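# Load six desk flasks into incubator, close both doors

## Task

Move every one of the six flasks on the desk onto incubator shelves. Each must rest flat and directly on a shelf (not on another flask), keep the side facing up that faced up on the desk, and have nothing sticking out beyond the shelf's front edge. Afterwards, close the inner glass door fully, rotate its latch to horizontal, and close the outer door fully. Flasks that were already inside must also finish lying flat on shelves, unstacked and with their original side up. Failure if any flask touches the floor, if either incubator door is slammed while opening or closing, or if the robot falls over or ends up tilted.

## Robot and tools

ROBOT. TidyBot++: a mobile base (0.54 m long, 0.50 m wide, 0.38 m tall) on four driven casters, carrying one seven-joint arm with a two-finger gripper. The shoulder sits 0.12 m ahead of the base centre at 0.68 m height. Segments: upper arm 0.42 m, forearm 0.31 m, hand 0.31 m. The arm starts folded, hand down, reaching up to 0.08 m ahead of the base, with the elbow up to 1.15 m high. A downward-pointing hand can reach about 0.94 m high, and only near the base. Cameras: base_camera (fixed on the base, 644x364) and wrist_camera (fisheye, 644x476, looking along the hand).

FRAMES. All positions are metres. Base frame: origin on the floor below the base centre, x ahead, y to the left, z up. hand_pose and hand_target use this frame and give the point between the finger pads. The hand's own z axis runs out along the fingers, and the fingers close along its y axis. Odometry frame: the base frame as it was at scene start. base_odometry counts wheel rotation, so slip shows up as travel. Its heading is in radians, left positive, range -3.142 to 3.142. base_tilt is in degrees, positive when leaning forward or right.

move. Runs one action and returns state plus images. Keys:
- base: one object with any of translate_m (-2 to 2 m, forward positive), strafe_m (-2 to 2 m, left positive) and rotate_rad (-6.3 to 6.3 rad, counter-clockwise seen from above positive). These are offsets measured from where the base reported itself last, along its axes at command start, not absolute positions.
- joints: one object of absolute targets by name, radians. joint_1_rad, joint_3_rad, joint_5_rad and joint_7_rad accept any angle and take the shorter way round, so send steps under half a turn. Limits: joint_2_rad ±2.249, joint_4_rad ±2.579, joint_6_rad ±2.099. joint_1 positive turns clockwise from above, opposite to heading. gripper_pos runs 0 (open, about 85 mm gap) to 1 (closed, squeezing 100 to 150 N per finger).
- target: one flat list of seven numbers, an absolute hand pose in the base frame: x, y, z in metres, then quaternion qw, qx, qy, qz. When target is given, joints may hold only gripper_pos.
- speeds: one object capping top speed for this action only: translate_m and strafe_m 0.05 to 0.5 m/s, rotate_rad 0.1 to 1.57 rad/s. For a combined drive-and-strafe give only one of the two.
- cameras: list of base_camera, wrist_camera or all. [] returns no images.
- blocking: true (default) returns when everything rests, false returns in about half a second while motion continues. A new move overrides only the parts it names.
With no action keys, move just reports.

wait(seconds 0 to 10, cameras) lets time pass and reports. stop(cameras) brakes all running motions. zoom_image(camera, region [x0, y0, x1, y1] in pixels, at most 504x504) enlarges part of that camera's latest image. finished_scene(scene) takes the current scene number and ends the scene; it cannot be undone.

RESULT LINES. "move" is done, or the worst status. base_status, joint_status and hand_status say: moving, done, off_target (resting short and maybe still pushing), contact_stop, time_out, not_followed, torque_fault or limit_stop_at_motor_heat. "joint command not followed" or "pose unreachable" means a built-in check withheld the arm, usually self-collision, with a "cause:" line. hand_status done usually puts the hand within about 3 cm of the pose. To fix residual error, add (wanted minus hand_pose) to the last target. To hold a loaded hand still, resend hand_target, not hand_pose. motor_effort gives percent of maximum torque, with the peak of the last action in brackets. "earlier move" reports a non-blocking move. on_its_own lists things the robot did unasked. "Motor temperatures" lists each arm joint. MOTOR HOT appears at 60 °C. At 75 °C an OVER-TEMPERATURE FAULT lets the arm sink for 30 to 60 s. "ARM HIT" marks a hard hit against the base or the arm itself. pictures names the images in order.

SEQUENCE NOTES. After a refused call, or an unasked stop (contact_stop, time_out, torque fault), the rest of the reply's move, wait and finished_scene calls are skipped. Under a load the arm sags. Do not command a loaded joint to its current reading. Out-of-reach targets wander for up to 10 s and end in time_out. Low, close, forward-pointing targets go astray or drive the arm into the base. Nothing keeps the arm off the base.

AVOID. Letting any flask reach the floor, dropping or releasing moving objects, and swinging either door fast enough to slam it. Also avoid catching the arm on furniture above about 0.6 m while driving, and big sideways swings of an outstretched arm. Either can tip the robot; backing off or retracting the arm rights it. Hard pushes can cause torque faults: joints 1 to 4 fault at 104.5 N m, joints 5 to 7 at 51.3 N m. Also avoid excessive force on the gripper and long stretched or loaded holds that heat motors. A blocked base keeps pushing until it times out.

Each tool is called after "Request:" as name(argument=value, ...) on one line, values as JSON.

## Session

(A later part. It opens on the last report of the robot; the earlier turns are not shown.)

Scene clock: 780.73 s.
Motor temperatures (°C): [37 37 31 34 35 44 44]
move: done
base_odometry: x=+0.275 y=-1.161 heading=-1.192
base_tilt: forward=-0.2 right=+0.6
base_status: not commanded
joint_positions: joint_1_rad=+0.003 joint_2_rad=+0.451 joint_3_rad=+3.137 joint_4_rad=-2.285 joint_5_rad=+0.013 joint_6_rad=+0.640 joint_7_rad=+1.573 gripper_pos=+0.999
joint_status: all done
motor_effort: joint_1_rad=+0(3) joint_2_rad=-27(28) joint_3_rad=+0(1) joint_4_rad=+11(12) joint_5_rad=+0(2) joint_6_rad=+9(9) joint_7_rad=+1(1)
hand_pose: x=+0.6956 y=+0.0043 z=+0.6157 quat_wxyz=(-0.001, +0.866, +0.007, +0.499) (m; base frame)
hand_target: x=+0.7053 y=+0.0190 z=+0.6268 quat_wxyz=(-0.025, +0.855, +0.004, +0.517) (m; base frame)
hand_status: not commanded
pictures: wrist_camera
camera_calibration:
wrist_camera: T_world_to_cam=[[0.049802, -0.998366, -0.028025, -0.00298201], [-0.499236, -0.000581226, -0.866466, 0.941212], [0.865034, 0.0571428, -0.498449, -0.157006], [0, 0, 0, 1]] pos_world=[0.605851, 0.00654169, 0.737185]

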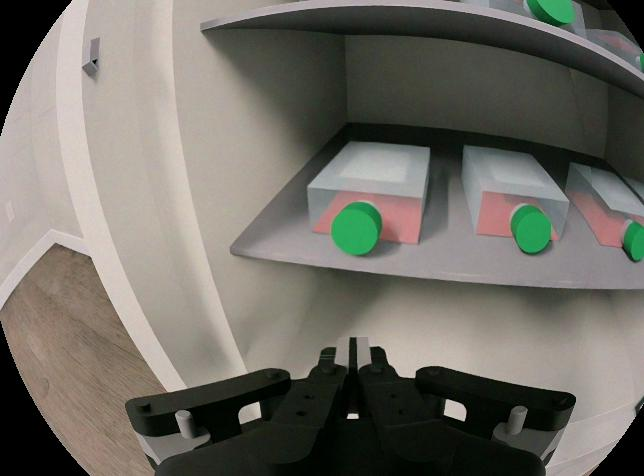

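Request:
move(base={"translate_m": 0.12, "strafe_m": -0.003}, speeds={"translate_m": 0.12}, cameras=["wrist_camera"])

Scene clock: 783.60 s.
Motor temperatures (°C): [37 37 31 34 35 44 44]
move: done
base_odometry: x=+0.317 y=-1.273 heading=-1.191
base_tilt: forward=-0.2 right=+0.5
base_status: done
joint_positions: joint_1_rad=+0.003 joint_2_rad=+0.450 joint_3_rad=+3.137 joint_4_rad=-2.285 joint_5_rad=+0.013 joint_6_rad=+0.640 joint_7_rad=+1.573 gripper_pos=+0.999
joint_status: not commanded
motor_effort: joint_1_rad=+1(1) joint_2_rad=-27(29) joint_3_rad=+0(1) joint_4_rad=+11(12) joint_5_rad=+0(1) joint_6_rad=+8(10) joint_7_rad=+0(1)
hand_pose: x=+0.6958 y=+0.0043 z=+0.6161 quat_wxyz=(-0.001, +0.866, +0.007, +0.500) (m; base frame)
hand_target: x=+0.7053 y=+0.0190 z=+0.6268 quat_wxyz=(-0.025, +0.855, +0.004, +0.517) (m; base frame)
hand_status: not commanded
pictures: wrist_camera
camera_calibration:
wrist_camera: T_world_to_cam=[[0.0498315, -0.998366, -0.0279741, -0.00303882], [-0.498343, -0.000581103, -0.86698, 0.941403], [0.865547, 0.0571436, -0.497557, -0.157997], [0, 0, 0, 1]] pos_world=[0.606046, 0.00654168, 0.73748]

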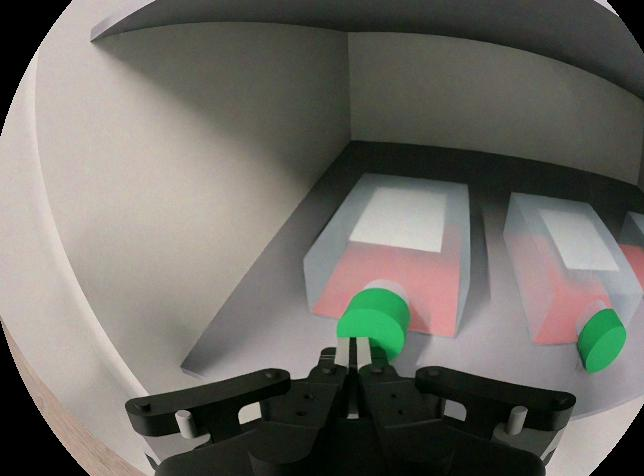

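Request:
move(base={"translate_m": -0.2}, speeds={"translate_m": 0.3}, cameras=["wrist_camera"])

Scene clock: 785.60 s.
Motor temperatures (°C): [37 37 31 34 35 44 44]
move: done
base_odometry: x=+0.242 y=-1.087 heading=-1.191
base_tilt: forward=-0.2 right=+0.6
base_status: done
joint_positions: joint_1_rad=+0.002 joint_2_rad=+0.448 joint_3_rad=+3.137 joint_4_rad=-2.284 joint_5_rad=+0.013 joint_6_rad=+0.640 joint_7_rad=+1.573 gripper_pos=+0.999
joint_status: not commanded
motor_effort: joint_1_rad=+1(2) joint_2_rad=-27(29) joint_3_rad=+0(1) joint_4_rad=+11(13) joint_5_rad=+1(1) joint_6_rad=+9(10) joint_7_rad=+0(1)
hand_pose: x=+0.6965 y=+0.0050 z=+0.6179 quat_wxyz=(-0.002, +0.865, +0.008, +0.501) (m; base frame)
hand_target: x=+0.7053 y=+0.0190 z=+0.6268 quat_wxyz=(-0.025, +0.855, +0.004, +0.517) (m; base frame)
hand_status: not commanded
pictures: wrist_camera
camera_calibration:
wrist_camera: T_world_to_cam=[[0.0513155, -0.998296, -0.0277858, -0.00344961], [-0.495317, -0.00128171, -0.868711, 0.942318], [0.867195, 0.0583411, -0.494539, -0.160637], [0, 0, 0, 1]] pos_world=[0.606227, 0.00713581, 0.739065]

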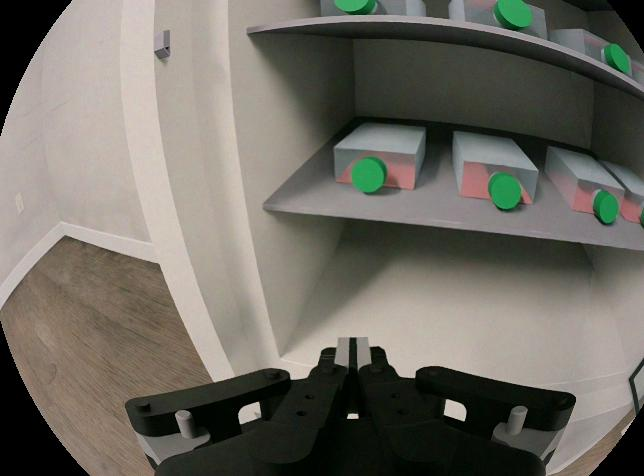

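Request:
move(base={"translate_m": -0.4}, joints={"joint_2_rad": 0.19, "joint_4_rad": -2.286, "joint_6_rad": 0.95, "joint_7_rad": 1.6, "gripper_pos": 0.0}, cameras=[])

Request:
move(base={"translate_m": -0.2, "rotate_rad": -0.42}, cameras=["wrist_camera", "base_camera"])

Scene clock: 798.33 s.
Motor temperatures (°C): [37 37 31 33 35 44 44]
move: done
base_odometry: x=+0.094 y=-0.716 heading=-1.191
base_tilt: forward=-0.2 right=+0.6
base_status: done
joint_positions: joint_1_rad=+0.002 joint_2_rad=+0.180 joint_3_rad=+3.137 joint_4_rad=-2.286 joint_5_rad=+0.013 joint_6_rad=+0.887 joint_7_rad=+1.573 gripper_pos=+0.000
joint_status: all done
motor_effort: joint_1_rad=+1(1) joint_2_rad=-22(30) joint_3_rad=+0(1) joint_4_rad=+15(17) joint_5_rad=+1(1) joint_6_rad=+10(10) joint_7_rad=+0(2)
hand_pose: x=+0.7022 y=+0.0057 z=+0.8482 quat_wxyz=(-0.001, +0.710, +0.008, +0.704) (m; base frame)
hand_target: x=+0.7030 y=+0.0224 z=+0.8614 quat_wxyz=(+0.003, +0.690, +0.043, +0.722) (m; base frame)
hand_status: not commanded
pictures: none
No camera images: "cameras" was empty.

Scene clock: 799.93 s.
Motor temperatures (°C): [37 37 31 33 35 44 44]
move: done
base_odometry: x=+0.020 y=-0.530 heading=-1.612
base_tilt: forward=-0.2 right=+0.6
base_status: done
joint_positions: joint_1_rad=-0.001 joint_2_rad=+0.179 joint_3_rad=+3.141 joint_4_rad=-2.286 joint_5_rad=+0.014 joint_6_rad=+0.890 joint_7_rad=+1.573 gripper_pos=+0.000
joint_status: not commanded
motor_effort: joint_1_rad=+1(3) joint_2_rad=-22(24) joint_3_rad=+0(3) joint_4_rad=+16(17) joint_5_rad=+0(2) joint_6_rad=+9(11) joint_7_rad=+1(1)
hand_pose: x=+0.7020 y=+0.0054 z=+0.8490 quat_wxyz=(-0.001, +0.709, +0.008, +0.705) (m; base frame)
hand_target: x=+0.7030 y=+0.0224 z=+0.8614 quat_wxyz=(+0.003, +0.690, +0.043, +0.722) (m; base frame)
hand_status: not commanded
pictures: base_camera, wrist_camera
camera_calibration:
wrist_camera: T_world_to_cam=[[0.0600391, -0.998196, -0.000177622, -0.0264761], [-0.00259004, 0.0000221575, -0.999997, 0.911265], [0.998193, 0.0600394, -0.00258404, -0.560838], [0, 0, 0, 1]] pos_world=[0.563774, 0.00722383, 0.909808]

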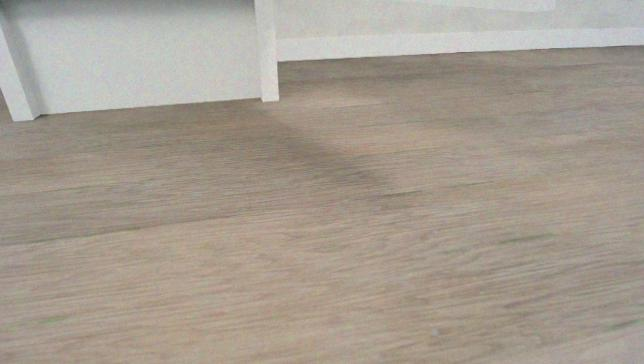

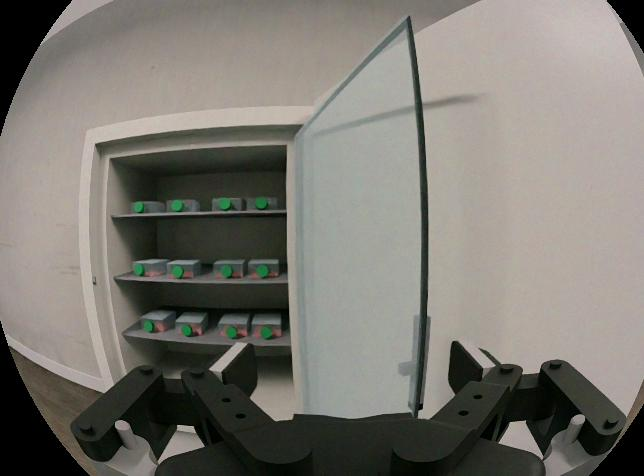

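Request:
zoom_image(camera="wrist_camera", region=[290, 230, 520, 430])

Scaled by 2.191.

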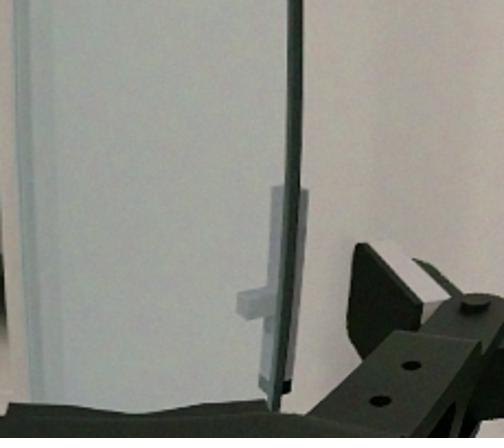

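Request:
move(base={"translate_m": 0.1083, "strafe_m": -0.3459, "rotate_rad": 0.376}, speeds={"translate_m": 0.25}, cameras=["wrist_camera"])

Scene clock: 808.63 s.
Motor temperatures (°C): [37 37 31 33 35 44 44]
move: done
base_odometry: x=-0.330 y=-0.624 heading=-1.235
base_tilt: forward=-0.1 right=+0.6
base_status: done
joint_positions: joint_1_rad=-0.006 joint_2_rad=+0.179 joint_3_rad=+3.141 joint_4_rad=-2.286 joint_5_rad=+0.016 joint_6_rad=+0.890 joint_7_rad=+1.573 gripper_pos=+0.000
joint_status: not commanded
motor_effort: joint_1_rad=+1(3) joint_2_rad=-22(23) joint_3_rad=+0(2) joint_4_rad=+16(17) joint_5_rad=+1(2) joint_6_rad=+10(11) joint_7_rad=+1(1)
hand_pose: x=+0.7020 y=+0.0089 z=+0.8491 quat_wxyz=(-0.002, +0.709, +0.011, +0.705) (m; base frame)
hand_target: x=+0.7030 y=+0.0224 z=+0.8614 quat_wxyz=(+0.003, +0.690, +0.043, +0.722) (m; base frame)
hand_status: not commanded
pictures: wrist_camera
camera_calibration:
wrist_camera: T_world_to_cam=[[0.0664408, -0.99779, 0.0007227, -0.0282413], [-0.0022407, -0.000873502, -0.999997, 0.911172], [0.997788, 0.066439, -0.00229378, -0.560977], [0, 0, 0, 1]] pos_world=[0.563654, 0.0098878, 0.909903]

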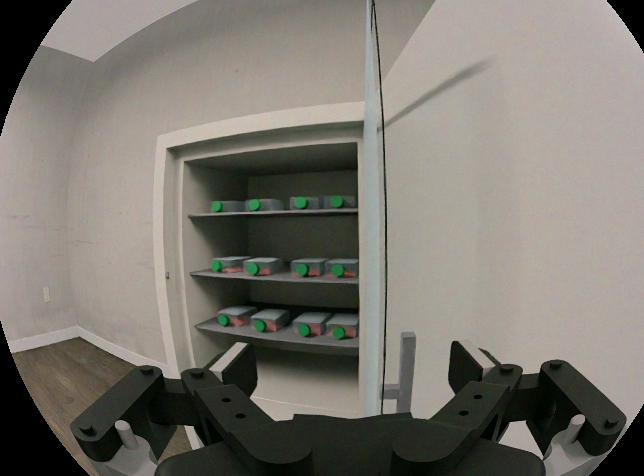

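Request:
move(base={"strafe_m": -0.045}, speeds={"strafe_m": 0.2}, joints={"gripper_pos": 1.0}, cameras=["wrist_camera"])

Scene clock: 814.60 s.
Motor temperatures (°C): [37 37 31 33 35 44 44]
move: done
base_odometry: x=-0.373 y=-0.639 heading=-1.235
base_tilt: forward=-0.2 right=+0.6
base_status: done
joint_positions: joint_1_rad=-0.006 joint_2_rad=+0.179 joint_3_rad=+3.141 joint_4_rad=-2.286 joint_5_rad=+0.016 joint_6_rad=+0.890 joint_7_rad=+1.573 gripper_pos=+0.999
joint_status: all done
motor_effort: joint_1_rad=+0(3) joint_2_rad=-22(24) joint_3_rad=+0(2) joint_4_rad=+15(16) joint_5_rad=+1(2) joint_6_rad=+10(11) joint_7_rad=+1(1)
hand_pose: x=+0.7020 y=+0.0086 z=+0.8491 quat_wxyz=(-0.002, +0.709, +0.011, +0.705) (m; base frame)
hand_target: x=+0.7030 y=+0.0224 z=+0.8614 quat_wxyz=(+0.003, +0.690, +0.043, +0.722) (m; base frame)
hand_status: not commanded
pictures: wrist_camera
camera_calibration:
wrist_camera: T_world_to_cam=[[0.066137, -0.99781, 0.00103516, -0.0285515], [-0.00212363, -0.00117819, -0.999997, 0.911107], [0.997808, 0.0661346, -0.00219691, -0.561062], [0, 0, 0, 1]] pos_world=[0.563655, 0.00969007, 0.909902]

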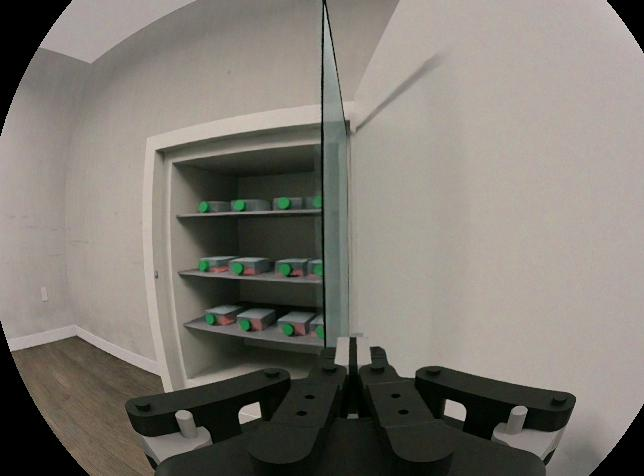

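Request:
move()

Scene clock: 818.07 s.
Motor temperatures (°C): [37 37 31 33 35 44 44]
base_odometry: x=-0.373 y=-0.639 heading=-1.235
base_tilt: forward=-0.2 right=+0.6
base_status: done
joint_positions: joint_1_rad=-0.006 joint_2_rad=+0.179 joint_3_rad=+3.141 joint_4_rad=-2.286 joint_5_rad=+0.016 joint_6_rad=+0.890 joint_7_rad=+1.573 gripper_pos=+0.999
joint_status: all done
motor_effort: joint_1_rad=+1(3) joint_2_rad=-22(24) joint_3_rad=+0(2) joint_4_rad=+16(16) joint_5_rad=+0(2) joint_6_rad=+10(11) joint_7_rad=+1(1)
hand_pose: x=+0.7020 y=+0.0086 z=+0.8491 quat_wxyz=(-0.002, +0.709, +0.011, +0.705) (m; base frame)
hand_target: x=+0.7030 y=+0.0224 z=+0.8614 quat_wxyz=(+0.003, +0.690, +0.043, +0.722) (m; base frame)
hand_status: not commanded
pictures: base_camera, wrist_camera
camera_calibration:
wrist_camera: T_world_to_cam=[[0.066137, -0.99781, 0.00103516, -0.0285515], [-0.00212363, -0.00117819, -0.999997, 0.911107], [0.997808, 0.0661346, -0.00219691, -0.561062], [0, 0, 0, 1]] pos_world=[0.563655, 0.00969007, 0.909902]

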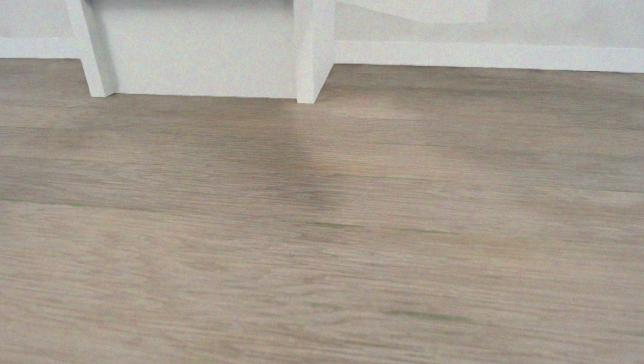

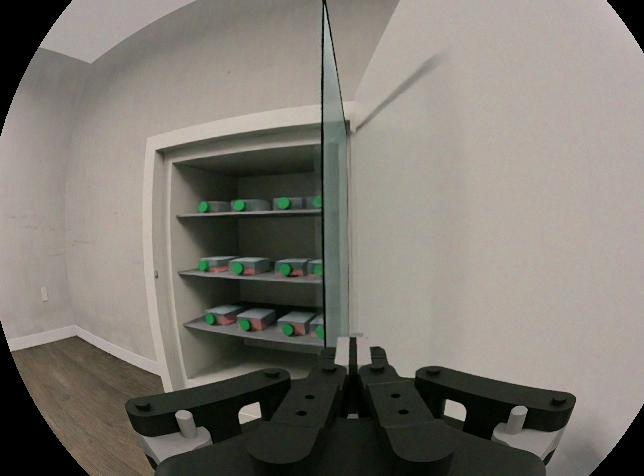

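Request:
move(base={"translate_m": 0.113}, speeds={"translate_m": 0.12}, cameras=["wrist_camera"])

Scene clock: 823.63 s.
Motor temperatures (°C): [37 37 31 33 35 44 44]
move: done
base_odometry: x=-0.336 y=-0.746 heading=-1.235
base_tilt: forward=-0.2 right=+0.6
base_status: done
joint_positions: joint_1_rad=-0.006 joint_2_rad=+0.182 joint_3_rad=+3.141 joint_4_rad=-2.286 joint_5_rad=+0.016 joint_6_rad=+0.891 joint_7_rad=+1.573 gripper_pos=+0.999
joint_status: not commanded
motor_effort: joint_1_rad=+1(1) joint_2_rad=-23(24) joint_3_rad=+0(0) joint_4_rad=+16(17) joint_5_rad=+1(1) joint_6_rad=+11(11) joint_7_rad=+0(1)
hand_pose: x=+0.7023 y=+0.0086 z=+0.8481 quat_wxyz=(-0.002, +0.709, +0.011, +0.705) (m; base frame)
hand_target: x=+0.7030 y=+0.0224 z=+0.8614 quat_wxyz=(+0.003, +0.690, +0.043, +0.722) (m; base frame)
hand_status: not commanded
pictures: wrist_camera
camera_calibration:
wrist_camera: T_world_to_cam=[[0.0661383, -0.99781, 0.00093595, -0.0284944], [-0.00362586, -0.00117833, -0.999993, 0.911161], [0.997804, 0.0661344, -0.00369585, -0.5602], [0, 0, 0, 1]] pos_world=[0.564158, 0.00969007, 0.90911]

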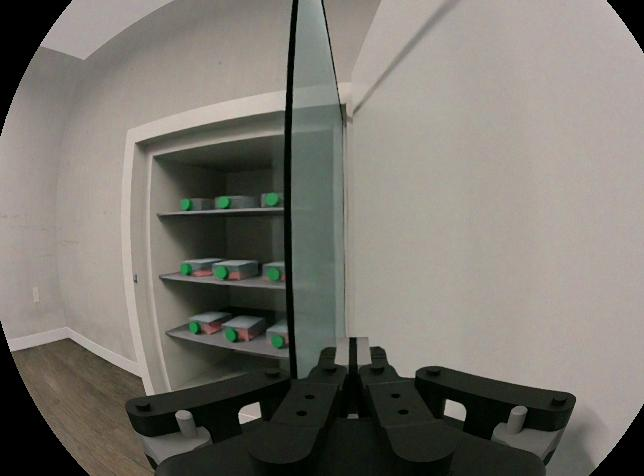

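Request:
move(base={"translate_m": 0.01, "strafe_m": 0.1}, speeds={"strafe_m": 0.08}, cameras=["wrist_camera"])

Request:
move(base={"translate_m": 0.017, "strafe_m": 0.07}, speeds={"strafe_m": 0.08}, cameras=["wrist_camera"])

Scene clock: 826.30 s.
Motor temperatures (°C): [37 37 31 33 35 44 44]
move: done
base_odometry: x=-0.238 y=-0.722 heading=-1.235
base_tilt: forward=-0.2 right=+0.5
base_status: done
joint_positions: joint_1_rad=-0.006 joint_2_rad=+0.182 joint_3_rad=+3.142 joint_4_rad=-2.286 joint_5_rad=+0.016 joint_6_rad=+0.891 joint_7_rad=+1.573 gripper_pos=+0.999
joint_status: not commanded
motor_effort: joint_1_rad=+1(4) joint_2_rad=-22(23) joint_3_rad=+0(4) joint_4_rad=+15(17) joint_5_rad=+1(4) joint_6_rad=+10(10) joint_7_rad=+1(1)
hand_pose: x=+0.7023 y=+0.0087 z=+0.8481 quat_wxyz=(-0.002, +0.709, +0.011, +0.705) (m; base frame)
hand_target: x=+0.7030 y=+0.0224 z=+0.8614 quat_wxyz=(+0.003, +0.690, +0.043, +0.722) (m; base frame)
hand_status: not commanded
pictures: wrist_camera
camera_calibration:
wrist_camera: T_world_to_cam=[[0.0662438, -0.997803, 0.00103537, -0.0286449], [-0.00362057, -0.00127802, -0.999993, 0.911158], [0.997797, 0.0662396, -0.00369728, -0.560195], [0, 0, 0, 1]] pos_world=[0.564157, 0.00968962, 0.90911]

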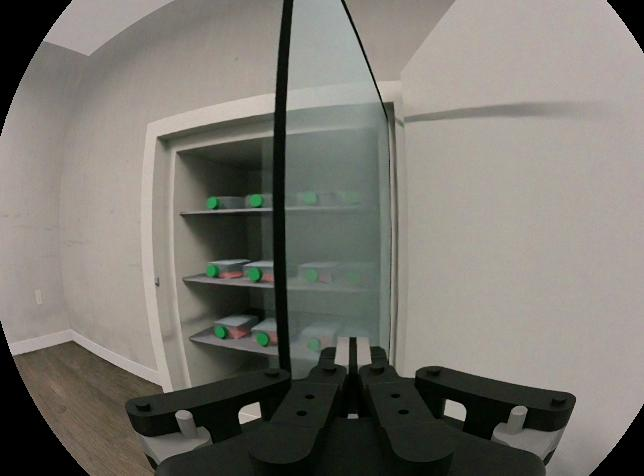

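Scene clock: 827.73 s.
Motor temperatures (°C): [37 37 31 33 35 44 44]
move: done
base_odometry: x=-0.166 y=-0.715 heading=-1.235
base_tilt: forward=-0.2 right=+0.6
base_status: done
joint_positions: joint_1_rad=-0.006 joint_2_rad=+0.182 joint_3_rad=+3.142 joint_4_rad=-2.286 joint_5_rad=+0.016 joint_6_rad=+0.891 joint_7_rad=+1.573 gripper_pos=+0.999
joint_status: not commanded
motor_effort: joint_1_rad=+1(4) joint_2_rad=-22(24) joint_3_rad=+0(4) joint_4_rad=+15(17) joint_5_rad=+1(4) joint_6_rad=+10(11) joint_7_rad=+0(1)
hand_pose: x=+0.7023 y=+0.0087 z=+0.8481 quat_wxyz=(-0.002, +0.709, +0.011, +0.705) (m; base frame)
hand_target: x=+0.7030 y=+0.0224 z=+0.8614 quat_wxyz=(+0.003, +0.690, +0.043, +0.722) (m; base frame)
hand_status: not commanded
pictures: wrist_camera
camera_calibration:
wrist_camera: T_world_to_cam=[[0.0662441, -0.997803, 0.00114184, -0.0287416], [-0.00351486, -0.00137769, -0.999993, 0.911099], [0.997797, 0.0662396, -0.0035984, -0.560285], [0, 0, 0, 1]] pos_world=[0.564157, 0.00968977, 0.909109]

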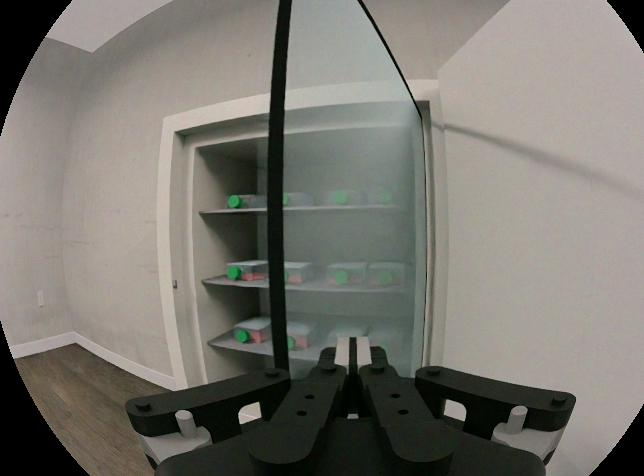

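Request:
move(base={"translate_m": 0.0588, "strafe_m": 0.1244}, speeds={"strafe_m": 0.1}, cameras=["wrist_camera"])

Request:
move(base={"translate_m": 0.0889, "strafe_m": 0.1049}, speeds={"strafe_m": 0.1}, cameras=["wrist_camera"])

Scene clock: 830.27 s.
Motor temperatures (°C): [37 37 31 33 35 44 44]
move: done
base_odometry: x=-0.029 y=-0.730 heading=-1.235
base_tilt: forward=-0.1 right=+0.6
base_status: done
joint_positions: joint_1_rad=-0.006 joint_2_rad=+0.182 joint_3_rad=+3.142 joint_4_rad=-2.287 joint_5_rad=+0.016 joint_6_rad=+0.891 joint_7_rad=+1.573 gripper_pos=+0.999
joint_status: not commanded
motor_effort: joint_1_rad=+1(4) joint_2_rad=-23(24) joint_3_rad=+0(3) joint_4_rad=+16(17) joint_5_rad=+0(3) joint_6_rad=+10(11) joint_7_rad=+1(1)
hand_pose: x=+0.7023 y=+0.0084 z=+0.8481 quat_wxyz=(-0.002, +0.709, +0.011, +0.705) (m; base frame)
hand_target: x=+0.7030 y=+0.0224 z=+0.8614 quat_wxyz=(+0.003, +0.690, +0.043, +0.722) (m; base frame)
hand_status: not commanded
pictures: wrist_camera
camera_calibration:
wrist_camera: T_world_to_cam=[[0.0659404, -0.997823, 0.00134267, -0.0288437], [-0.00350386, -0.00157714, -0.999993, 0.910993], [0.997817, 0.0659352, -0.00360023, -0.560187], [0, 0, 0, 1]] pos_world=[0.564058, 0.00959188, 0.909009]

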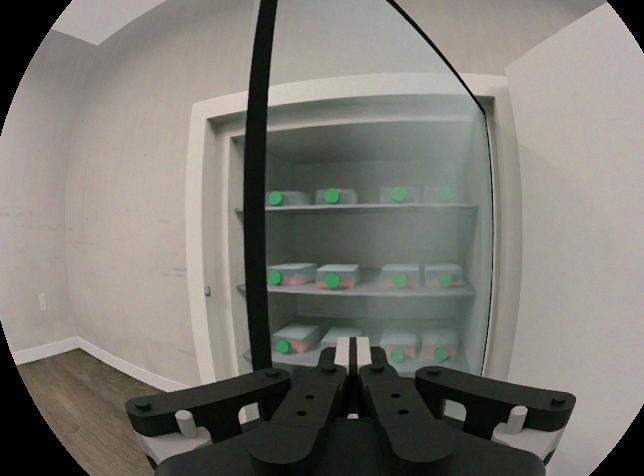

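Scene clock: 832.20 s.
Motor temperatures (°C): [37 37 31 33 35 44 44]
move: done
base_odometry: x=+0.099 y=-0.779 heading=-1.235
base_tilt: forward=-0.1 right=+0.5
base_status: done
joint_positions: joint_1_rad=-0.005 joint_2_rad=+0.181 joint_3_rad=+3.143 joint_4_rad=-2.287 joint_5_rad=+0.016 joint_6_rad=+0.892 joint_7_rad=+1.573 gripper_pos=+0.999
joint_status: not commanded
motor_effort: joint_1_rad=+1(3) joint_2_rad=-22(24) joint_3_rad=+0(3) joint_4_rad=+16(18) joint_5_rad=+1(3) joint_6_rad=+10(11) joint_7_rad=+0(1)
hand_pose: x=+0.7021 y=+0.0078 z=+0.8480 quat_wxyz=(-0.002, +0.709, +0.010, +0.705) (m; base frame)
hand_target: x=+0.7030 y=+0.0224 z=+0.8614 quat_wxyz=(+0.003, +0.690, +0.043, +0.722) (m; base frame)
hand_status: not commanded
pictures: wrist_camera
camera_calibration:
wrist_camera: T_world_to_cam=[[0.0647454, -0.997901, 0.00155339, -0.0288459], [-0.0033948, -0.00177691, -0.999993, 0.910931], [0.997896, 0.0647397, -0.00350272, -0.56018], [0, 0, 0, 1]] pos_world=[0.563961, 0.0090992, 0.909007]

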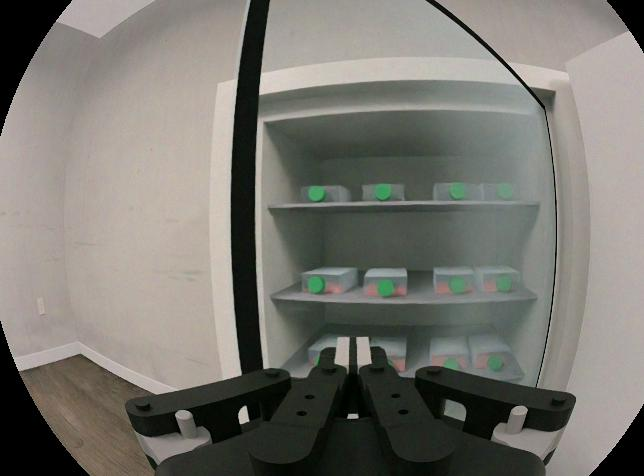

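Request:
move(base={"translate_m": 0.1131, "strafe_m": 0.0784}, speeds={"translate_m": 0.1}, cameras=["wrist_camera"])

Request:
move(base={"translate_m": 0.1296, "strafe_m": 0.0464}, speeds={"translate_m": 0.1}, cameras=["wrist_camera"])

Scene clock: 834.63 s.
Motor temperatures (°C): [37 37 31 33 35 44 44]
move: done
base_odometry: x=+0.211 y=-0.860 heading=-1.235
base_tilt: forward=-0.2 right=+0.6
base_status: done
joint_positions: joint_1_rad=-0.005 joint_2_rad=+0.182 joint_3_rad=+3.143 joint_4_rad=-2.288 joint_5_rad=+0.016 joint_6_rad=+0.893 joint_7_rad=+1.573 gripper_pos=+0.999
joint_status: not commanded
motor_effort: joint_1_rad=+1(3) joint_2_rad=-22(24) joint_3_rad=+0(3) joint_4_rad=+16(19) joint_5_rad=+0(3) joint_6_rad=+10(11) joint_7_rad=+0(1)
hand_pose: x=+0.7019 y=+0.0074 z=+0.8476 quat_wxyz=(-0.001, +0.709, +0.010, +0.705) (m; base frame)
hand_target: x=+0.7030 y=+0.0224 z=+0.8614 quat_wxyz=(+0.003, +0.690, +0.043, +0.722) (m; base frame)
hand_status: not commanded
pictures: wrist_camera
camera_calibration:
wrist_camera: T_world_to_cam=[[0.064143, -0.99794, 0.00151715, -0.0287554], [-0.00399632, -0.00177714, -0.99999, 0.910871], [0.997933, 0.0641363, -0.00410208, -0.559436], [0, 0, 0, 1]] pos_world=[0.563764, 0.00880273, 0.908611]

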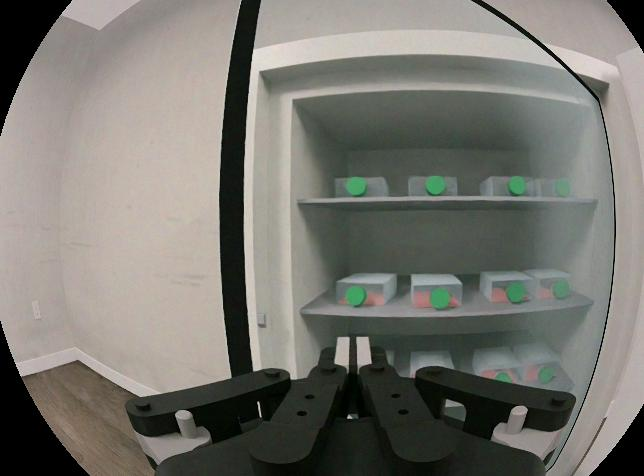

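Scene clock: 836.57 s.
Motor temperatures (°C): [37 37 31 33 35 44 44]
move: done
base_odometry: x=+0.297 y=-0.967 heading=-1.235
base_tilt: forward=-0.2 right=+0.6
base_status: done
joint_positions: joint_1_rad=-0.005 joint_2_rad=+0.182 joint_3_rad=+3.143 joint_4_rad=-2.290 joint_5_rad=+0.016 joint_6_rad=+0.893 joint_7_rad=+1.573 gripper_pos=+0.999
joint_status: not commanded
motor_effort: joint_1_rad=+1(2) joint_2_rad=-22(24) joint_3_rad=+0(1) joint_4_rad=+16(20) joint_5_rad=+1(1) joint_6_rad=+10(11) joint_7_rad=+0(1)
hand_pose: x=+0.7017 y=+0.0074 z=+0.8468 quat_wxyz=(-0.001, +0.710, +0.010, +0.704) (m; base frame)
hand_target: x=+0.7030 y=+0.0224 z=+0.8614 quat_wxyz=(+0.003, +0.690, +0.043, +0.722) (m; base frame)
hand_status: not commanded
pictures: wrist_camera
camera_calibration:
wrist_camera: T_world_to_cam=[[0.0641443, -0.99794, 0.0014466, -0.0286785], [-0.00509782, -0.00177724, -0.999985, 0.910893], [0.997928, 0.064136, -0.00520132, -0.55824], [0, 0, 0, 1]] pos_world=[0.563566, 0.00880273, 0.908017]

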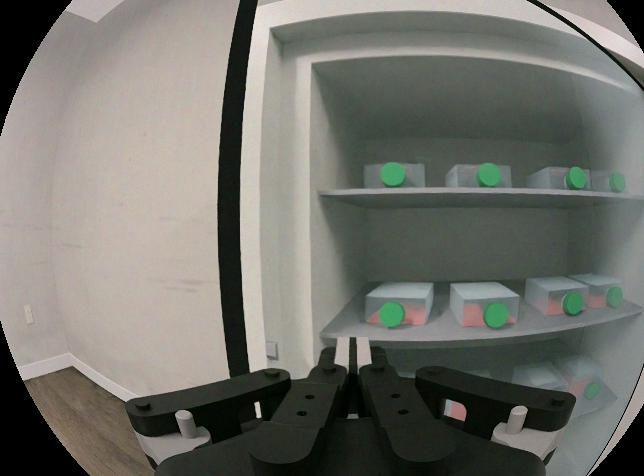

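Request:
move(base={"translate_m": 0.0911, "strafe_m": 0.0116}, speeds={"translate_m": 0.08}, cameras=["wrist_camera"])

Request:
move(base={"translate_m": 0.03}, speeds={"translate_m": 0.05}, cameras=["wrist_camera"])

Scene clock: 838.97 s.
Motor temperatures (°C): [37 37 31 33 35 44 44]
move: done
base_odometry: x=+0.338 y=-1.049 heading=-1.234
base_tilt: forward=-0.2 right=+0.5
base_status: done
joint_positions: joint_1_rad=-0.005 joint_2_rad=+0.183 joint_3_rad=+3.143 joint_4_rad=-2.290 joint_5_rad=+0.017 joint_6_rad=+0.894 joint_7_rad=+1.573 gripper_pos=+0.999
joint_status: not commanded
motor_effort: joint_1_rad=+1(1) joint_2_rad=-22(24) joint_3_rad=+0(1) joint_4_rad=+16(18) joint_5_rad=+0(1) joint_6_rad=+10(11) joint_7_rad=+1(1)
hand_pose: x=+0.7015 y=+0.0074 z=+0.8462 quat_wxyz=(-0.001, +0.710, +0.010, +0.704) (m; base frame)
hand_target: x=+0.7030 y=+0.0224 z=+0.8614 quat_wxyz=(+0.003, +0.690, +0.043, +0.722) (m; base frame)
hand_status: not commanded
pictures: wrist_camera
camera_calibration:
wrist_camera: T_world_to_cam=[[0.0641507, -0.997939, 0.00138242, -0.0286233], [-0.0060998, -0.00177737, -0.99998, 0.910958], [0.997922, 0.064141, -0.00620125, -0.557333], [0, 0, 0, 1]] pos_world=[0.563568, 0.0088027, 0.907523]

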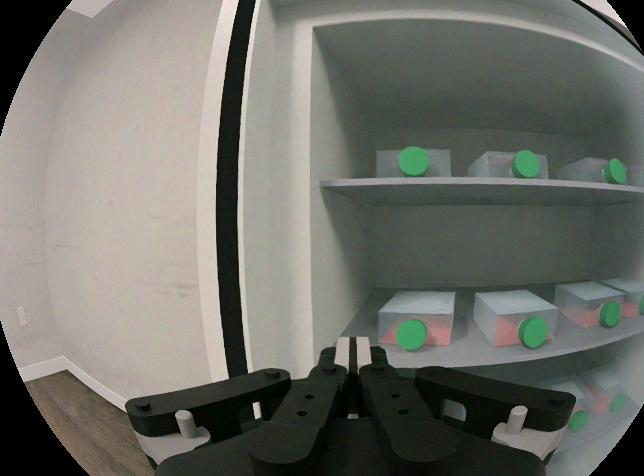

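Scene clock: 840.07 s.
Motor temperatures (°C): [37 37 31 33 35 44 44]
move: done
base_odometry: x=+0.349 y=-1.077 heading=-1.234
base_tilt: forward=-0.2 right=+0.5
base_status: done
joint_positions: joint_1_rad=-0.005 joint_2_rad=+0.183 joint_3_rad=+3.143 joint_4_rad=-2.291 joint_5_rad=+0.017 joint_6_rad=+0.894 joint_7_rad=+1.573 gripper_pos=+0.999
joint_status: not commanded
motor_effort: joint_1_rad=+1(1) joint_2_rad=-22(24) joint_3_rad=+0(1) joint_4_rad=+16(17) joint_5_rad=+1(2) joint_6_rad=+10(11) joint_7_rad=+1(1)
hand_pose: x=+0.7015 y=+0.0074 z=+0.8458 quat_wxyz=(-0.001, +0.710, +0.010, +0.704) (m; base frame)
hand_target: x=+0.7030 y=+0.0224 z=+0.8614 quat_wxyz=(+0.003, +0.690, +0.043, +0.722) (m; base frame)
hand_status: not commanded
pictures: wrist_camera
camera_calibration:
wrist_camera: T_world_to_cam=[[0.0642517, -0.997933, 0.00144309, -0.0287353], [-0.00669512, -0.0018771, -0.999976, 0.910994], [0.997911, 0.0642405, -0.00680189, -0.556786], [0, 0, 0, 1]] pos_world=[0.563568, 0.00880228, 0.907226]

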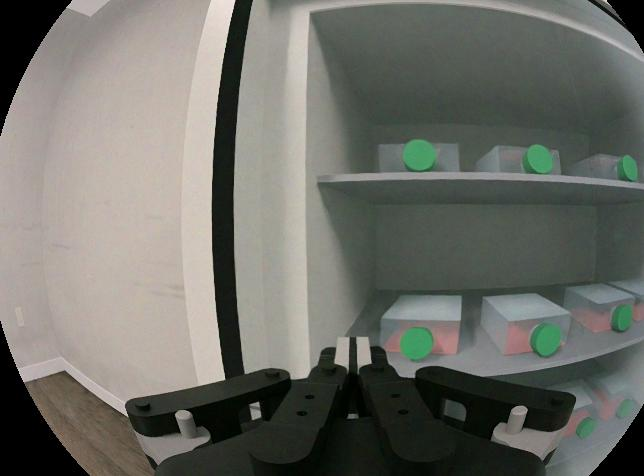

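Request:
move(base={"translate_m": 0.025}, speeds={"translate_m": 0.05}, cameras=["wrist_camera"])

Request:
move(base={"translate_m": 0.015}, speeds={"translate_m": 0.05}, cameras=["wrist_camera"])

Scene clock: 841.73 s.
Motor temperatures (°C): [37 37 31 33 35 44 44]
move: done
base_odometry: x=+0.357 y=-1.101 heading=-1.234
base_tilt: forward=-0.1 right=+0.6
base_status: done
joint_positions: joint_1_rad=-0.005 joint_2_rad=+0.183 joint_3_rad=+3.143 joint_4_rad=-2.291 joint_5_rad=+0.017 joint_6_rad=+0.894 joint_7_rad=+1.573 gripper_pos=+0.999
joint_status: not commanded
motor_effort: joint_1_rad=+1(2) joint_2_rad=-22(25) joint_3_rad=+0(1) joint_4_rad=+16(17) joint_5_rad=+0(1) joint_6_rad=+10(11) joint_7_rad=+0(1)
hand_pose: x=+0.7015 y=+0.0074 z=+0.8456 quat_wxyz=(-0.001, +0.710, +0.010, +0.704) (m; base frame)
hand_target: x=+0.7030 y=+0.0224 z=+0.8614 quat_wxyz=(+0.003, +0.690, +0.043, +0.722) (m; base frame)
hand_status: not commanded
pictures: wrist_camera
camera_calibration:
wrist_camera: T_world_to_cam=[[0.064252, -0.997933, 0.00142381, -0.0287114], [-0.00699555, -0.00187714, -0.999974, 0.910962], [0.997909, 0.0642404, -0.0071017, -0.556415], [0, 0, 0, 1]] pos_world=[0.563469, 0.00880228, 0.907028]

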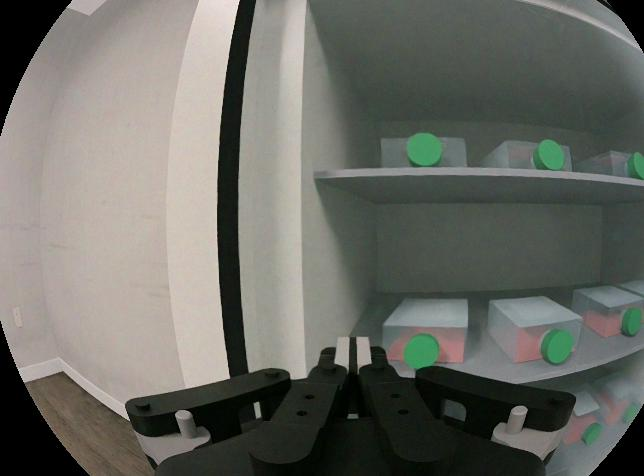

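Scene clock: 842.53 s.
Motor temperatures (°C): [37 37 31 33 35 44 44]
move: done
base_odometry: x=+0.362 y=-1.115 heading=-1.234
base_tilt: forward=-0.1 right=+0.6
base_status: done
joint_positions: joint_1_rad=-0.005 joint_2_rad=+0.183 joint_3_rad=+3.143 joint_4_rad=-2.291 joint_5_rad=+0.017 joint_6_rad=+0.895 joint_7_rad=+1.573 gripper_pos=+0.999
joint_status: not commanded
motor_effort: joint_1_rad=+1(2) joint_2_rad=-23(25) joint_3_rad=+0(1) joint_4_rad=+16(17) joint_5_rad=+0(2) joint_6_rad=+10(11) joint_7_rad=+1(1)
hand_pose: x=+0.7014 y=+0.0074 z=+0.8456 quat_wxyz=(-0.001, +0.710, +0.010, +0.704) (m; base frame)
hand_target: x=+0.7030 y=+0.0224 z=+0.8614 quat_wxyz=(+0.003, +0.690, +0.043, +0.722) (m; base frame)
hand_status: not commanded
pictures: wrist_camera
camera_calibration:
wrist_camera: T_world_to_cam=[[0.0642518, -0.997933, 0.00143666, -0.0287229], [-0.00679527, -0.00187711, -0.999975, 0.91085], [0.997911, 0.0642404, -0.00690183, -0.556596], [0, 0, 0, 1]] pos_world=[0.563468, 0.00880228, 0.907027]

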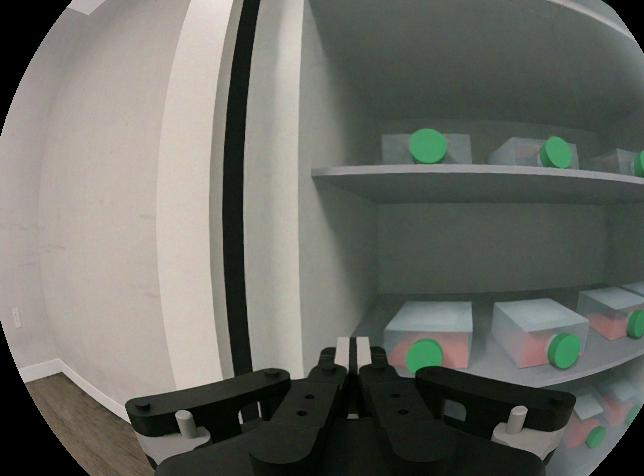

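Request:
move(base={"translate_m": 0.02}, speeds={"translate_m": 0.05}, cameras=["wrist_camera"])

Request:
move(base={"translate_m": 0.015}, speeds={"translate_m": 0.05}, cameras=["wrist_camera"])

Scene clock: 844.10 s.
Motor temperatures (°C): [37 37 31 33 35 44 44]
move: done
base_odometry: x=+0.369 y=-1.134 heading=-1.234
base_tilt: forward=-0.2 right=+0.6
base_status: done
joint_positions: joint_1_rad=-0.005 joint_2_rad=+0.183 joint_3_rad=+3.143 joint_4_rad=-2.292 joint_5_rad=+0.017 joint_6_rad=+0.895 joint_7_rad=+1.573 gripper_pos=+0.999
joint_status: not commanded
motor_effort: joint_1_rad=+1(1) joint_2_rad=-22(25) joint_3_rad=+0(1) joint_4_rad=+15(18) joint_5_rad=+1(1) joint_6_rad=+10(11) joint_7_rad=+0(1)
hand_pose: x=+0.7013 y=+0.0074 z=+0.8456 quat_wxyz=(-0.001, +0.710, +0.010, +0.704) (m; base frame)
hand_target: x=+0.7030 y=+0.0224 z=+0.8614 quat_wxyz=(+0.003, +0.690, +0.043, +0.722) (m; base frame)
hand_status: not commanded
pictures: wrist_camera
camera_calibration:
wrist_camera: T_world_to_cam=[[0.0642517, -0.997933, 0.00144309, -0.0287158], [-0.00669512, -0.0018771, -0.999976, 0.910792], [0.997911, 0.0642405, -0.00680189, -0.556488], [0, 0, 0, 1]] pos_world=[0.563268, 0.00880228, 0.907026]

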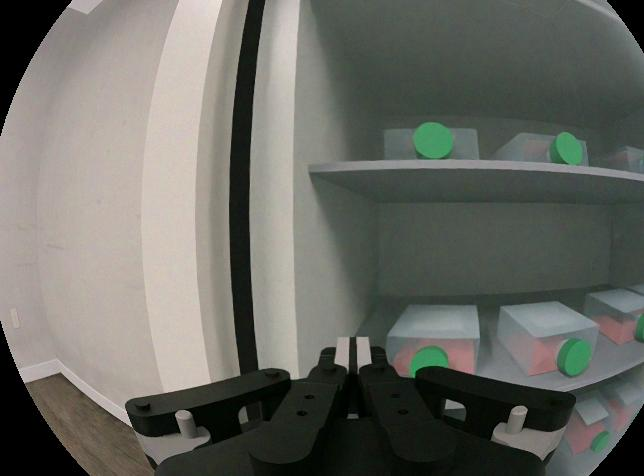

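Scene clock: 844.90 s.
Motor temperatures (°C): [37 37 31 33 35 44 44]
move: done
base_odometry: x=+0.374 y=-1.148 heading=-1.233
base_tilt: forward=-0.2 right=+0.5
base_status: done
joint_positions: joint_1_rad=-0.005 joint_2_rad=+0.183 joint_3_rad=+3.143 joint_4_rad=-2.292 joint_5_rad=+0.017 joint_6_rad=+0.895 joint_7_rad=+1.573 gripper_pos=+0.999
joint_status: not commanded
motor_effort: joint_1_rad=+1(1) joint_2_rad=-22(25) joint_3_rad=+0(1) joint_4_rad=+15(17) joint_5_rad=+0(1) joint_6_rad=+10(11) joint_7_rad=+1(1)
hand_pose: x=+0.7013 y=+0.0074 z=+0.8455 quat_wxyz=(-0.001, +0.710, +0.010, +0.704) (m; base frame)
hand_target: x=+0.7030 y=+0.0224 z=+0.8614 quat_wxyz=(+0.003, +0.690, +0.043, +0.722) (m; base frame)
hand_status: not commanded
pictures: wrist_camera
camera_calibration:
wrist_camera: T_world_to_cam=[[0.0642519, -0.997933, 0.00143024, -0.0287105], [-0.00689541, -0.00187713, -0.999974, 0.910805], [0.99791, 0.0642404, -0.00700176, -0.556406], [0, 0, 0, 1]] pos_world=[0.563369, 0.00880228, 0.906927]

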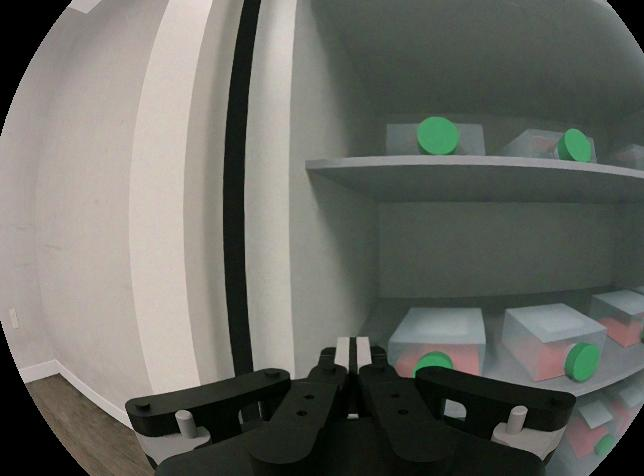

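Request:
move(base={"translate_m": 0.015}, speeds={"translate_m": 0.05}, cameras=["wrist_camera"])

Scene clock: 846.33 s.
Motor temperatures (°C): [37 37 31 33 35 44 44]
move: done
base_odometry: x=+0.379 y=-1.162 heading=-1.233
base_tilt: forward=-0.2 right=+0.6
base_status: done
joint_positions: joint_1_rad=-0.005 joint_2_rad=+0.183 joint_3_rad=+3.143 joint_4_rad=-2.292 joint_5_rad=+0.017 joint_6_rad=+0.895 joint_7_rad=+1.573 gripper_pos=+0.999
joint_status: not commanded
motor_effort: joint_1_rad=+1(1) joint_2_rad=-22(25) joint_3_rad=+0(1) joint_4_rad=+16(19) joint_5_rad=+1(1) joint_6_rad=+10(10) joint_7_rad=+0(1)
hand_pose: x=+0.7011 y=+0.0074 z=+0.8453 quat_wxyz=(-0.001, +0.710, +0.010, +0.704) (m; base frame)
hand_target: x=+0.7030 y=+0.0224 z=+0.8614 quat_wxyz=(+0.003, +0.690, +0.043, +0.722) (m; base frame)
hand_status: not commanded
pictures: wrist_camera
camera_calibration:
wrist_camera: T_world_to_cam=[[0.0642523, -0.997933, 0.00140454, -0.0286745], [-0.00729597, -0.00187717, -0.999972, 0.910929], [0.997907, 0.0642402, -0.0074015, -0.555844], [0, 0, 0, 1]] pos_world=[0.563169, 0.00880228, 0.90683]

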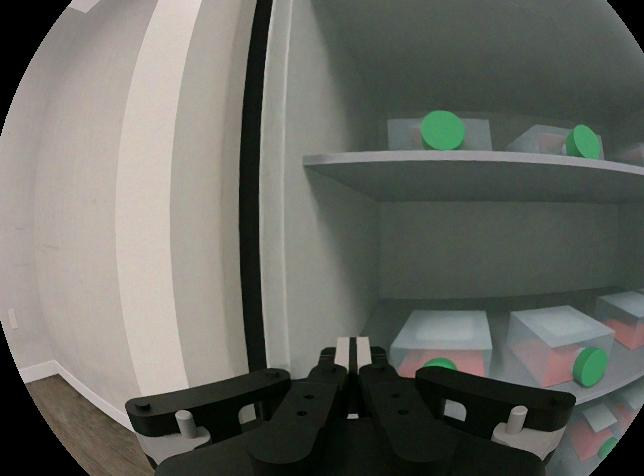

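Request:
move(base={"translate_m": 0.015}, speeds={"translate_m": 0.05}, cameras=["wrist_camera"])

Scene clock: 847.67 s.
Motor temperatures (°C): [37 37 31 33 35 44 44]
move: done
base_odometry: x=+0.384 y=-1.177 heading=-1.233
base_tilt: forward=-0.2 right=+0.6
base_status: done
joint_positions: joint_1_rad=-0.005 joint_2_rad=+0.183 joint_3_rad=+3.143 joint_4_rad=-2.292 joint_5_rad=+0.017 joint_6_rad=+0.896 joint_7_rad=+1.573 gripper_pos=+0.999
joint_status: not commanded
motor_effort: joint_1_rad=+1(1) joint_2_rad=-23(24) joint_3_rad=+0(1) joint_4_rad=+16(17) joint_5_rad=+1(1) joint_6_rad=+9(10) joint_7_rad=+1(1)
hand_pose: x=+0.7011 y=+0.0074 z=+0.8455 quat_wxyz=(-0.001, +0.710, +0.010, +0.704) (m; base frame)
hand_target: x=+0.7030 y=+0.0224 z=+0.8614 quat_wxyz=(+0.003, +0.690, +0.043, +0.722) (m; base frame)
hand_status: not commanded
pictures: wrist_camera
camera_calibration:
wrist_camera: T_world_to_cam=[[0.0642511, -0.997933, 0.00133682, -0.0286125], [-0.00680062, -0.00177741, -0.999975, 0.91065], [0.997911, 0.0642404, -0.00690076, -0.556299], [0, 0, 0, 1]] pos_world=[0.563168, 0.00880212, 0.906827]

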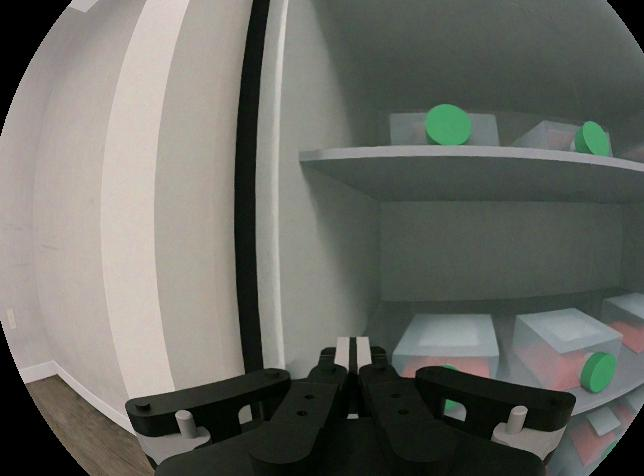

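Request:
move(base={"translate_m": 0.015}, speeds={"translate_m": 0.05}, cameras=["wrist_camera"])

Scene clock: 849.13 s.
Motor temperatures (°C): [37 37 31 33 35 44 44]
move: done
base_odometry: x=+0.389 y=-1.190 heading=-1.233
base_tilt: forward=-0.2 right=+0.6
base_status: done
joint_positions: joint_1_rad=-0.005 joint_2_rad=+0.157 joint_3_rad=+3.143 joint_4_rad=-2.324 joint_5_rad=+0.017 joint_6_rad=+0.899 joint_7_rad=+1.573 gripper_pos=+0.999
joint_status: not commanded
motor_effort: joint_1_rad=+0(2) joint_2_rad=-15(23) joint_3_rad=-1(1) joint_4_rad=+22(26) joint_5_rad=+1(2) joint_6_rad=+8(11) joint_7_rad=+0(1)
hand_pose: x=+0.6888 y=+0.0074 z=+0.8455 quat_wxyz=(-0.001, +0.711, +0.010, +0.703) (m; base frame)
hand_target: x=+0.7030 y=+0.0224 z=+0.8614 quat_wxyz=(+0.003, +0.690, +0.043, +0.722) (m; base frame)
hand_status: not commanded
pictures: wrist_camera
camera_calibration:
wrist_camera: T_world_to_cam=[[0.0643528, -0.997927, 0.00116846, -0.0278332], [-0.00940408, -0.00177728, -0.999954, 0.912398], [0.997883, 0.0643389, -0.00949895, -0.541748], [0, 0, 0, 1]] pos_world=[0.550972, 0.00870154, 0.907242]

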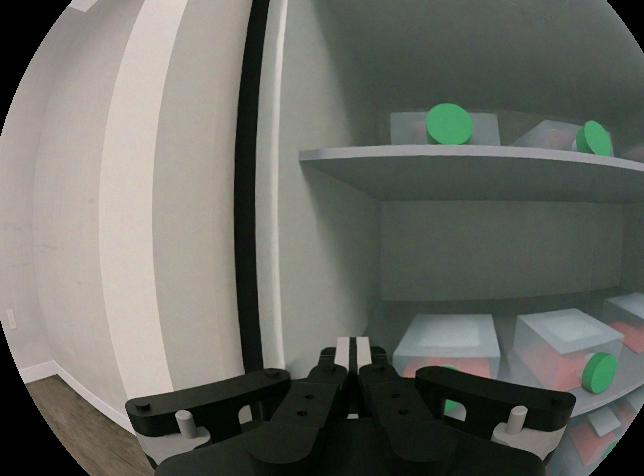

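Request:
move(base={"translate_m": -0.1}, speeds={"translate_m": 0.12}, cameras=["wrist_camera"])

Request:
move(base={"strafe_m": 0.153, "rotate_rad": -0.157}, speeds={"strafe_m": 0.2}, joints={"joint_2_rad": 0.474, "joint_4_rad": -2.398, "joint_6_rad": 1.37, "gripper_pos": 0.45}, cameras=["wrist_camera"])

Scene clock: 859.40 s.
Motor temperatures (°C): [37 37 31 33 35 44 44]
move: done
base_odometry: x=+0.356 y=-1.096 heading=-1.233
base_tilt: forward=-0.2 right=+0.6
base_status: done
joint_positions: joint_1_rad=-0.005 joint_2_rad=+0.184 joint_3_rad=+3.143 joint_4_rad=-2.292 joint_5_rad=+0.017 joint_6_rad=+0.899 joint_7_rad=+1.573 gripper_pos=+0.999
joint_status: not commanded
motor_effort: joint_1_rad=+1(2) joint_2_rad=-22(24) joint_3_rad=+0(1) joint_4_rad=+16(21) joint_5_rad=+0(2) joint_6_rad=+11(11) joint_7_rad=+0(1)
hand_pose: x=+0.7013 y=+0.0075 z=+0.8457 quat_wxyz=(-0.001, +0.710, +0.010, +0.705) (m; base frame)
hand_target: x=+0.7030 y=+0.0224 z=+0.8614 quat_wxyz=(+0.003, +0.690, +0.043, +0.722) (m; base frame)
hand_status: not commanded
pictures: wrist_camera
camera_calibration:
wrist_camera: T_world_to_cam=[[0.0643486, -0.997926, 0.00146479, -0.0287903], [-0.00479756, -0.00177717, -0.999987, 0.909522], [0.997916, 0.0643407, -0.00490197, -0.558212], [0, 0, 0, 1]] pos_world=[0.563265, 0.00880153, 0.906815]

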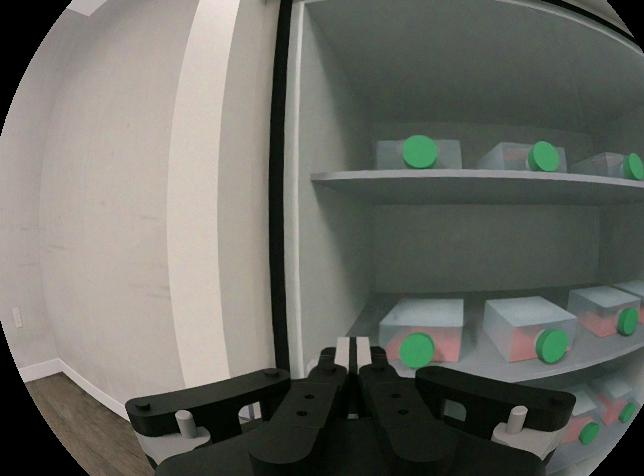

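Scene clock: 861.10 s.
Motor temperatures (°C): [37 37 31 33 35 44 44]
move: done
base_odometry: x=+0.501 y=-1.045 heading=-1.391
base_tilt: forward=-0.1 right=+0.6
base_status: done
joint_positions: joint_1_rad=-0.006 joint_2_rad=+0.460 joint_3_rad=+3.143 joint_4_rad=-2.386 joint_5_rad=+0.017 joint_6_rad=+1.306 joint_7_rad=+1.573 gripper_pos=+0.450
joint_status: all done
motor_effort: joint_1_rad=+1(3) joint_2_rad=-27(29) joint_3_rad=+0(3) joint_4_rad=+10(16) joint_5_rad=+0(2) joint_6_rad=+10(11) joint_7_rad=+1(1)
hand_pose: x=+0.7085 y=+0.0093 z=+0.7677 quat_wxyz=(-0.005, +0.696, +0.010, +0.718) (m; base frame)
hand_target: x=+0.7046 y=+0.0255 z=+0.7744 quat_wxyz=(-0.009, +0.681, +0.039, +0.731) (m; base frame)
hand_status: not commanded
pictures: wrist_camera
camera_calibration:
wrist_camera: T_world_to_cam=[[0.0692218, -0.9976, -0.00142516, -0.0285161], [0.0330542, 0.00372137, -0.999447, 0.804336], [0.997054, 0.0691364, 0.0332325, -0.594558], [0, 0, 0, 1]] pos_world=[0.568193, 0.00966464, 0.823609]

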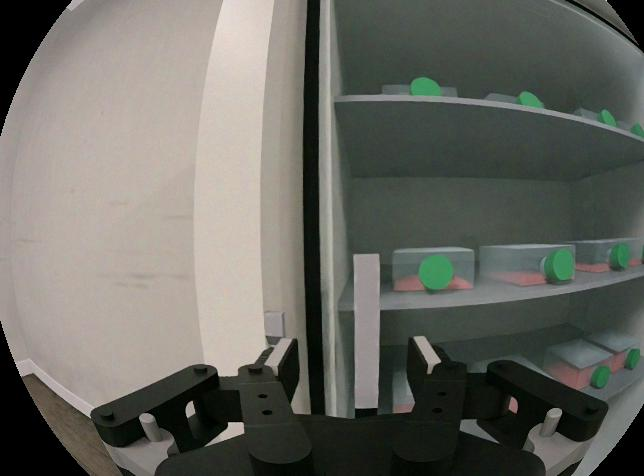

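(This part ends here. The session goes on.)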